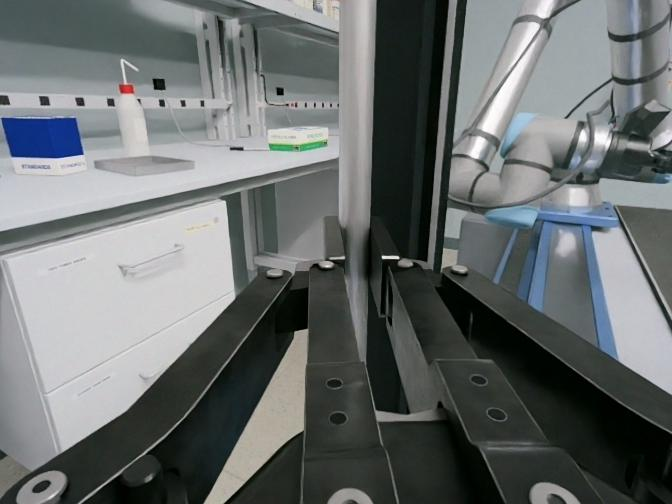

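{"name": "execute_actions", "arguments": {
  "actions": [
    {"rows":[[0,0,0,0,0,0,-0.1,1,-1,0.001,0.006,0.009,-0.005,0,0,-1,0.6,-1],[0,0,0,0,0,0,-0.1,1,-1,0.001,0.012,0.019,-0.011,0,0,-1,0.6,-1],[0,0,0,0,0,0,-0.1,1,-1,0.001,0.019,0.029,-0.017,0,0,-1,0.6,-1],[0,0,0,0,0,0,-0.1,1,-1,0.001,0.026,0.04,-0.0225,0,0,-1,0.6,-1],[0,0,0,0,0,0,-0.1,1,-1,0.001,0.0333,0.0508,-0.0286,0,0,-1,0.6,-1],[0,0,0,0,0,0,-0.1,1,-1,0.001,0.041,0.061,-0.0345,0,0,-1,0.6,-1],[0,0,0,0,0,0,-0.1,1,-1,0.001,0.0485,0.071,-0.04,0,0,-1,0.6,-1],[0,0,0,0,0,0,-0.1,1,-1,0.001,0.056,0.08,-0.046,0,0,-1,0.6,-1],[0,0,0,0,0,0,-0.1,1,-1,0.001,0.0635,0.089,-0.0515,0,0,-1,0.6,-1],[0,0,0,0,0,0,-0.1,1,-1,0.001,0.071,0.0983,-0.0572,0,0,-1,0.6,-1]],"steps":20}
  ]
}}

Scene clock: 809.90 s.
left_arm: end_effector_position=(+0.2339, +0.8035, +0.2531) position_measured=141 object_status=3 end_effector_quat_wxyz=(+0.002, +0.760, +0.006, +0.650) | right_arm: end_effector_position=(-0.1298, +0.1285, +0.2982) position_measured=211 object_status=2 end_effector_quat_wxyz=(+0.577, -0.408, -0.580, -0.405)
Joint positions: left_arm=[1.5 -1.966 -0.829 1.817 -4.514 0.428 -2.8] | right_arm=[-0.6 1.165 -1.039 2.509 -4.603 -0.82 3.138]
Joint torques (N m): left_arm=[-18.1 -108.23 -16.35 6.19 2.83 -1.4] | right_arm=[2.73 -27.83 -12.11 4.98 -8.3 -3.55]
Wrist force (N): left_arm=[-0.8 -1.9 0.8] | right_arm=[17.2 -17.1 5.2]
Wrist torque (N m): left_arm=[-0.28 -0.09 -0.12] | right_arm=[0.58 -1.01 -0.05]
Wrist force, peak (N): left_arm=[-0.9 -1.9 0.8] | right_arm=[1.2 30.8 -26.1]
Hand target: left_arm +0.2339, +0.8035, +0.2531; +0.002, +0.760, +0.006, +0.650 | right_arm -0.1298, +0.1286, +0.2982; +0.577, -0.408, -0.580, -0.405
Off the commanded pose: left_arm 0.000 m, 0 deg | right_arm 0.000 m, 0 deg.
left_rail: position_m=1.500 speed_m_s=0.35 position_status=done
right_rail: position_m=-0.600 speed_m_s=0.40 position_status=done

{"name": "execute_actions", "arguments": {
  "actions": [
    {"rows":[[0,0,0,0,0,0,-0.1,1,-1,0,0.006,0.0105,-0.0054,0,0,-1,0.6,-1],[0,0,0,0,0,0,-0.1,1,-1,0,0.0123,0.021,-0.0108,0,0,-1,0.6,-1],[0,0,0,0,0,0,-0.1,1,-1,0.001,0.0188,0.0313,-0.0162,0,0,-1,0.6,-1],[0,0,0,0,0,0,-0.1,1,-1,0.001,0.0253,0.0415,-0.0216,0,0,-1,0.6,-1],[0,0,0,0,0,0,-0.1,1,-1,0.001,0.0319,0.0515,-0.027,0,0,-1,0.6,-1],[0,0,0,0,0,0,-0.1,1,-1,0.001,0.0388,0.0614,-0.0324,0,0,-1,0.6,-1],[0,0,0,0,0,0,-0.1,1,-1,0.001,0.0459,0.0712,-0.0378,0,0,-1,0.6,-1],[0,0,0,0,0,0,-0.1,1,-1,0.001,0.0531,0.081,-0.0432,0,0,-1,0.6,-1],[0,0,0,0,0,0,-0.1,1,-1,0.001,0.0605,0.0906,-0.0486,0,0,-1,0.6,-1],[0,0,0,0,0,0,-0.1,1,-1,0.001,0.068,0.1,-0.054,0,0,-1,0.6,-1]],"steps":20}
  ]
}}

Scene clock: 822.93 s.
left_arm: end_effector_position=(+0.2339, +0.8035, +0.2531) position_measured=141 object_status=3 end_effector_quat_wxyz=(+0.002, +0.760, +0.006, +0.650) | right_arm: end_effector_position=(-0.1117, +0.1988, +0.2984) position_measured=211 object_status=2 end_effector_quat_wxyz=(+0.541, -0.456, -0.543, -0.453)
Joint positions: left_arm=[1.5 -1.966 -0.829 1.817 -4.514 0.428 -2.8] | right_arm=[-0.6 1.3 -1.016 2.395 -4.514 -1.124 3.14]
Joint torques (N m): left_arm=[-15.55 -111.36 -17.19 6.44 1.98 -1.84] | right_arm=[1.77 -34.8 -13.59 3.54 -8.73 -3.58]
Wrist force (N): left_arm=[-0.7 -1.5 0.5] | right_arm=[14.5 -17.2 6.0]
Wrist torque (N m): left_arm=[-0.19 -0.13 -0.11] | right_arm=[0.68 -1.06 -0.07]
Wrist force, peak (N): left_arm=[-0.9 -1.8 1.0] | right_arm=[19.4 -18.7 6.1]
Hand target: left_arm +0.2339, +0.8035, +0.2531; +0.002, +0.760, +0.006, +0.650 | right_arm -0.1117, +0.1988, +0.2984; +0.541, -0.456, -0.543, -0.453
Off the commanded pose: left_arm 0.000 m, 0 deg | right_arm 0.000 m, 0 deg.
left_rail: position_m=1.500 speed_m_s=0.35 position_status=done
right_rail: position_m=-0.600 speed_m_s=0.40 position_status=done

{"name": "execute_actions", "arguments": {
  "actions": [
    {"rows":[[0,0,0,0,0,0,-0.1,1,-1,0,0.006,0.0105,-0.0054,0,0,-1,0.6,-1],[0,0,0,0,0,0,-0.1,1,-1,0,0.0123,0.021,-0.0108,0,0,-1,0.6,-1],[0,0,0,0,0,0,-0.1,1,-1,0.001,0.0188,0.0313,-0.0162,0,0,-1,0.6,-1],[0,0,0,0,0,0,-0.1,1,-1,0.001,0.0253,0.0415,-0.0216,0,0,-1,0.6,-1],[0,0,0,0,0,0,-0.1,1,-1,0.001,0.0319,0.0515,-0.027,0,0,-1,0.6,-1],[0,0,0,0,0,0,-0.1,1,-1,0.001,0.0388,0.0614,-0.0324,0,0,-1,0.6,-1],[0,0,0,0,0,0,-0.1,1,-1,0.001,0.0459,0.0712,-0.0378,0,0,-1,0.6,-1],[0,0,0,0,0,0,-0.1,1,-1,0.001,0.0531,0.081,-0.0432,0,0,-1,0.6,-1],[0,0,0,0,0,0,-0.1,1,-1,0.001,0.0605,0.0906,-0.0486,0,0,-1,0.6,-1],[0,0,0,0,0,0,-0.1,1,-1,0.001,0.068,0.0998,-0.0544,0,0,-1,0.6,-1]],"steps":10},
    {"rows":[[0,0,0,0,0,0,-0.1,1,-1,0,0.0058,0.0105,-0.0056,0,0,-1,0.6,-1],[0,0,0,0,0,0,-0.1,1,-1,0,0.0119,0.021,-0.0111,0,0,-1,0.6,-1],[0,0,0,0,0,0,-0.1,1,-1,0,0.0182,0.0313,-0.0167,0,0,-1,0.6,-1],[0,0,0,0,0,0,-0.1,1,-1,0,0.0245,0.0413,-0.0222,0,0,-1,0.6,-1],[0,0,0,0,0,0,-0.1,1,-1,0,0.0309,0.0513,-0.0278,0,0,-1,0.6,-1],[0,0,0,0,0,0,-0.1,1,-1,0,0.0376,0.0611,-0.0333,0,0,-1,0.6,-1],[0,0,0,0,0,0,-0.1,1,-1,0,0.0445,0.0709,-0.0389,0,0,-1,0.6,-1],[0,0,0,0,0,0,-0.1,1,-1,0,0.0515,0.0806,-0.0444,0,0,-1,0.6,-1],[0,0,0,0,0,0,-0.1,1,-1,0,0.0587,0.0902,-0.05,0,0,-1,0.6,-1],[0,0,0,0,0,0,-0.1,1,-1,0,0.066,0.0995,-0.0556,0,0,-1,0.6,-1]],"steps":20}
  ]
}}

Scene clock: 831.00 s.
left_arm: end_effector_position=(+0.2339, +0.8035, +0.2531) position_measured=141 object_status=3 end_effector_quat_wxyz=(+0.002, +0.760, +0.006, +0.650) | right_arm: end_effector_position=(-0.0427, +0.3248, +0.2983) position_measured=211 object_status=2 end_effector_quat_wxyz=(-0.454, +0.542, +0.457, +0.539)
Joint positions: left_arm=[1.5 -1.966 -0.829 1.817 -4.514 0.428 -2.8] | right_arm=[-0.6 1.444 -0.934 2.135 -4.337 -1.613 3.141]
Joint torques (N m): left_arm=[-17 -109.89 -17.43 6.28 2.13 -1.78] | right_arm=[-6.72 -37.54 -7.2 6.06 -13.11 2.65]
Wrist force (N): left_arm=[-0.6 -1.6 0.8] | right_arm=[27.5 -30.7 12.4]
Wrist torque (N m): left_arm=[-0.20 -0.13 -0.11] | right_arm=[0.69 -0.93 -0.11]
Wrist force, peak (N): left_arm=[-0.7 -1.8 0.9] | right_arm=[20.6 -45.6 25.3]
Hand target: left_arm +0.2339, +0.8035, +0.2531; +0.002, +0.760, +0.006, +0.650 | right_arm -0.0427, +0.3248, +0.2982; -0.454, +0.542, +0.457, +0.539
Off the commanded pose: left_arm 0.000 m, 0 deg | right_arm 0.000 m, 0 deg.
left_rail: position_m=1.500 speed_m_s=0.35 position_status=done
right_rail: position_m=-0.600 speed_m_s=0.40 position_status=done

{"name": "execute_actions", "arguments": {
  "actions": [
    {"rows":[[0,0,0,0,0,0,-0.1,1,-1,0.0015,-0.0018,0.0007,0,0,0,-1,0.6,-1]],"steps":5},
    {"rows":[[0,0,0,0,0,0,-0.1,1,-1,0,0.0053,0.0101,-0.0054,0,0,-1,0.6,-1],[0,0,0,0,0,0,-0.1,1,-1,0,0.0108,0.0202,-0.0109,0,0,-1,0.6,-1],[0,0,0,0,0,0,-0.1,1,-1,0,0.0166,0.0301,-0.0163,0,0,-1,0.6,-1],[0,0,0,0,0,0,-0.1,1,-1,0,0.0223,0.0399,-0.0218,0,0,-1,0.6,-1],[0,0,0,0,0,0,-0.1,1,-1,0,0.0281,0.0495,-0.0272,0,0,-1,0.6,-1],[0,0,0,0,0,0,-0.1,1,-1,0,0.0342,0.059,-0.0326,0,0,-1,0.6,-1],[0,0,0,0,0,0,-0.1,1,-1,0,0.0405,0.0684,-0.0381,0,0,-1,0.6,-1],[0,0,0,0,0,0,-0.1,1,-1,0,0.0468,0.0778,-0.0435,0,0,-1,0.6,-1],[0,0,0,0,0,0,-0.1,1,-1,0,0.0534,0.0871,-0.049,0,0,-1,0.6,-1],[0,0,0,0,0,0,-0.1,1,-1,0,0.06,0.0961,-0.0544,0,0,-1,0.6,-1]],"steps":20}
  ]
}}

Scene clock: 837.07 s.
left_arm: end_effector_position=(+0.2339, +0.8035, +0.2531) position_measured=141 object_status=3 end_effector_quat_wxyz=(+0.002, +0.760, +0.006, +0.650) | right_arm: end_effector_position=(+0.0016, +0.3762, +0.2988) position_measured=211 object_status=2 end_effector_quat_wxyz=(-0.406, +0.579, +0.410, +0.576)
Joint positions: left_arm=[1.5 -1.966 -0.829 1.817 -4.514 0.428 -2.8] | right_arm=[-0.6 1.475 -0.883 1.998 -4.251 -1.816 3.141]
Joint torques (N m): left_arm=[-18.15 -108.58 -17.76 6.24 2.79 -1.65] | right_arm=[39.29 -51.4 -29.93 7.16 6.05 2.75]
Wrist force (N): left_arm=[-0.6 -1.3 0.5] | right_arm=[16.3 27.7 -18.0]
Wrist torque (N m): left_arm=[-0.15 -0.14 -0.12] | right_arm=[0.71 -1.10 -0.04]
Wrist force, peak (N): left_arm=[-0.8 -1.8 0.9] | right_arm=[29.1 -30.1 11.9]
Hand target: left_arm +0.2339, +0.8035, +0.2531; +0.002, +0.760, +0.006, +0.650 | right_arm +0.0015, +0.3762, +0.2988; -0.406, +0.579, +0.410, +0.576
Off the commanded pose: left_arm 0.000 m, 0 deg | right_arm 0.000 m, 0 deg.
left_rail: position_m=1.500 speed_m_s=0.35 position_status=done
right_rail: position_m=-0.600 speed_m_s=0.40 position_status=done

{"name": "execute_actions", "arguments": {
  "actions": [
    {"rows":[[0,0,0,0,0,0,-0.1,1,-1,0.0005,0.0017,-0.0007,0,0,0,-1,0.6,-1]],"steps":5},
    {"rows":[[0,0,0,0,0,0,-0.1,1,-1,0,0.0051,0.0101,-0.0055,0,0,-1,0.6,-1],[0,0,0,0,0,0,-0.1,1,-1,0,0.0104,0.0202,-0.011,0,0,-1,0.6,-1],[0,0,0,0,0,0,-0.1,1,-1,0,0.0159,0.0302,-0.0165,0,0,-1,0.6,-1],[0,0,0,0,0,0,-0.1,1,-1,0,0.0214,0.0401,-0.022,0,0,-1,0.6,-1],[0,0,0,0,0,0,-0.1,1,-1,0,0.027,0.0498,-0.0275,0,0,-1,0.6,-1],[0,0,0,0,0,0,-0.1,1,-1,0,0.0329,0.0594,-0.033,0,0,-1,0.6,-1],[0,0,0,0,0,0,-0.1,1,-1,0,0.039,0.0688,-0.0385,0,0,-1,0.6,-1],[0,0,0,0,0,0,-0.1,1,-1,0,0.0451,0.0782,-0.044,0,0,-1,0.6,-1],[0,0,0,0,0,0,-0.1,1,-1,0,0.0514,0.0875,-0.0495,0,0,-1,0.6,-1],[0,0,0,0,0,0,-0.1,1,-1,0,0.0578,0.0966,-0.055,0,0,-1,0.6,-1]],"steps":20}
  ],
  "cameras": ["cam_right_wrist"]
}}

Scene clock: 842.23 s.
left_arm: end_effector_position=(+0.2339, +0.8035, +0.2531) position_measured=141 object_status=3 end_effector_quat_wxyz=(+0.002, +0.760, +0.006, +0.650) | right_arm: end_effector_position=(+0.0545, +0.4184, +0.2989) position_measured=211 object_status=2 end_effector_quat_wxyz=(-0.355, +0.612, +0.359, +0.610)
Joint positions: left_arm=[1.5 -1.966 -0.829 1.817 -4.514 0.428 -2.8] | right_arm=[-0.6 1.485 -0.826 1.858 -4.167 -1.999 3.141]
Joint torques (N m): left_arm=[-17.36 -110.59 -17.34 5.61 2.54 -1.65] | right_arm=[29.64 -54.2 -28.69 7.44 3 1.16]
Wrist force (N): left_arm=[-0.7 -1.5 0.8] | right_arm=[20.2 17.3 -12.0]
Wrist torque (N m): left_arm=[-0.19 -0.11 -0.12] | right_arm=[0.74 -1.02 0.05]
Wrist force, peak (N): left_arm=[-0.6 -1.9 0.8] | right_arm=[16.5 30.2 -19.0]
Hand target: left_arm +0.2339, +0.8035, +0.2531; +0.002, +0.760, +0.006, +0.650 | right_arm +0.0544, +0.4185, +0.2989; -0.355, +0.612, +0.359, +0.610
Off the commanded pose: left_arm 0.000 m, 0 deg | right_arm 0.000 m, 0 deg.
left_rail: position_m=1.500 speed_m_s=0.35 position_status=done
right_rail: position_m=-0.600 speed_m_s=0.40 position_status=done
camera_calibration:
cam_right_wrist: T_world_to_cam=[[0.85478, -0.518876, 0.0109477, 0.175722], [-0.165356, -0.292276, -0.94193, 0.417951], [0.491944, 0.803332, -0.335631, -0.0770958], [0, 0, 0, 1]] pos_world=[-0.0431663, 0.275269, 0.365881]
Images, in order (width x height): cam_right_wrist 672x504.

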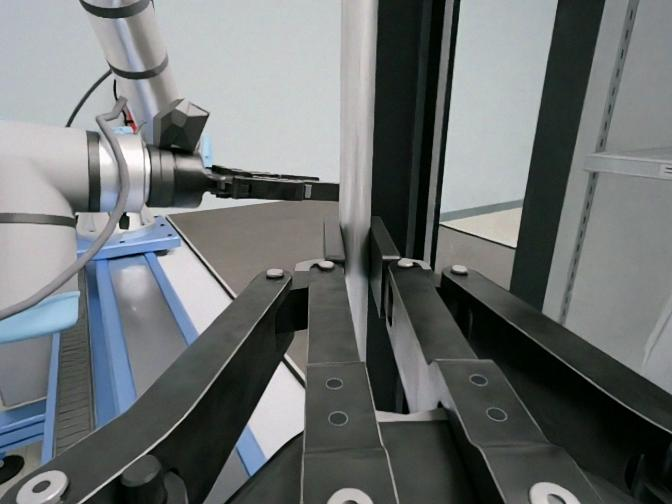

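{"name": "execute_actions", "arguments": {
  "actions": [
    {"rows":[[0,0,0,0,0,0,-0.1,1,-1,0.001,0.001,-0.0004,0,0,0,-1,0.6,-1]],"steps":4},
    {"rows":[[0,0,0,0,0,0,-0.1,1,-1,0,0.0048,0.0102,-0.0056,0,0,-1,0.6,-1],[0,0,0,0,0,0,-0.1,1,-1,0,0.0098,0.0205,-0.0111,0,0,-1,0.6,-1],[0,0,0,0,0,0,-0.1,1,-1,0,0.015,0.0306,-0.0167,0,0,-1,0.6,-1],[0,0,0,0,0,0,-0.1,1,-1,0,0.0202,0.0408,-0.0222,0,0,-1,0.6,-1],[0,0,0,0,0,0,-0.1,1,-1,0,0.0255,0.0508,-0.0278,0,0,-1,0.6,-1],[0,0,0,0,0,0,-0.1,1,-1,0,0.031,0.0606,-0.0333,0,0,-1,0.6,-1],[0,0,0,0,0,0,-0.1,1,-1,0,0.0368,0.0704,-0.0389,0,0,-1,0.6,-1],[0,0,0,0,0,0,-0.1,1,-1,0,0.0426,0.0802,-0.0444,0,0,-1,0.6,-1],[0,0,0,0,0,0,-0.1,1,-1,0,0.0486,0.0898,-0.05,0,0,-1,0.6,-1],[0,0,0,0,0,0,-0.1,1,-1,0,0.0547,0.0992,-0.0556,0,0,-1,0.6,-1]],"steps":18}
  ]
}}

Scene clock: 848.53 s.
left_arm: end_effector_position=(+0.2339, +0.8035, +0.2531) position_measured=141 object_status=3 end_effector_quat_wxyz=(+0.002, +0.760, +0.006, +0.650) | right_arm: end_effector_position=(+0.1128, +0.4536, +0.2992) position_measured=211 object_status=2 end_effector_quat_wxyz=(-0.300, +0.640, +0.304, +0.639)
Joint positions: left_arm=[1.5 -1.966 -0.829 1.817 -4.514 0.428 -2.8] | right_arm=[-0.6 1.481 -0.763 1.709 -4.081 -2.169 3.141]
Joint torques (N m): left_arm=[-16.02 -107.58 -17.87 5.86 2.06 -0.85] | right_arm=[23.64 -62.5 -46.96 10.87 16.46 -3.73]
Wrist force (N): left_arm=[-0.8 -1.4 0.6] | right_arm=[15.1 56.9 -31.1]
Wrist torque (N m): left_arm=[-0.18 -0.09 -0.11] | right_arm=[0.45 -1.17 -0.02]
Wrist force, peak (N): left_arm=[-1.0 -1.7 0.8] | right_arm=[15.1 56.9 -31.1]
Hand target: left_arm +0.2339, +0.8035, +0.2531; +0.002, +0.760, +0.006, +0.650 | right_arm +0.1126, +0.4537, +0.2993; -0.300, +0.640, +0.304, +0.638
Off the commanded pose: left_arm 0.000 m, 0 deg | right_arm 0.000 m, 0 deg.
left_rail: position_m=1.500 speed_m_s=0.35 position_status=done
right_rail: position_m=-0.600 speed_m_s=0.40 position_status=done

{"name": "execute_actions", "arguments": {
  "actions": [
    {"rows":[[0,0,0,0,0,0,-0.1,1,-1,0.001,0.0017,-0.0009,0,0,0,-1,0.6,-1],[0,0,0,0,0,0,-0.1,1,-1,0.001,0.0034,-0.0018,0,0,0,-1,0.6,-1]],"steps":5},
    {"rows":[[0,0,0,0,0,0,-0.1,1,-1,0,0.0049,0.01,-0.0056,0,0,-1,0.6,-1],[0,0,0,0,0,0,-0.1,1,-1,0,0.0101,0.0202,-0.0111,0,0,-1,0.6,-1],[0,0,0,0,0,0,-0.1,1,-1,0,0.0154,0.0302,-0.0167,0,0,-1,0.6,-1],[0,0,0,0,0,0,-0.1,1,-1,0,0.0208,0.0402,-0.0222,0,0,-1,0.6,-1],[0,0,0,0,0,0,-0.1,1,-1,0,0.0263,0.05,-0.0278,0,0,-1,0.6,-1],[0,0,0,0,0,0,-0.1,1,-1,0,0.032,0.0597,-0.0333,0,0,-1,0.6,-1],[0,0,0,0,0,0,-0.1,1,-1,0,0.038,0.0693,-0.0389,0,0,-1,0.6,-1],[0,0,0,0,0,0,-0.1,1,-1,0,0.044,0.079,-0.0444,0,0,-1,0.6,-1],[0,0,0,0,0,0,-0.1,1,-1,0,0.0503,0.0884,-0.05,0,0,-1,0.6,-1],[0,0,0,0,0,0,-0.1,1,-1,0,0.0568,0.0977,-0.0556,0,0,-1,0.6,-1]],"steps":18}
  ]
}}

Scene clock: 853.73 s.
left_arm: end_effector_position=(+0.2339, +0.8035, +0.2531) position_measured=141 object_status=3 end_effector_quat_wxyz=(+0.002, +0.760, +0.006, +0.650) | right_arm: end_effector_position=(+0.1770, +0.4752, +0.2998) position_measured=211 object_status=2 end_effector_quat_wxyz=(-0.243, +0.664, +0.247, +0.663)
Joint positions: left_arm=[1.5 -1.966 -0.829 1.817 -4.514 0.428 -2.8] | right_arm=[-0.6 1.462 -0.701 1.566 -4.001 -2.324 3.14]
Joint torques (N m): left_arm=[-12.32 -108.51 -17.52 5.28 2.57 -1.36] | right_arm=[-44.67 -82.56 -18.51 -3.6 -19.95 -2.21]
Wrist force (N): left_arm=[-0.8 -1.6 0.6] | right_arm=[10.8 -52.4 19.2]
Wrist torque (N m): left_arm=[-0.20 -0.09 -0.11] | right_arm=[0.43 -1.10 0.25]
Wrist force, peak (N): left_arm=[-1.0 -1.9 0.5] | right_arm=[14.3 -69.6 33.3]
Hand target: left_arm +0.2339, +0.8035, +0.2531; +0.002, +0.760, +0.006, +0.650 | right_arm +0.1771, +0.4752, +0.2998; -0.243, +0.664, +0.247, +0.663
Off the commanded pose: left_arm 0.000 m, 0 deg | right_arm 0.000 m, 0 deg.
left_rail: position_m=1.500 speed_m_s=0.35 position_status=done
right_rail: position_m=-0.600 speed_m_s=0.40 position_status=done


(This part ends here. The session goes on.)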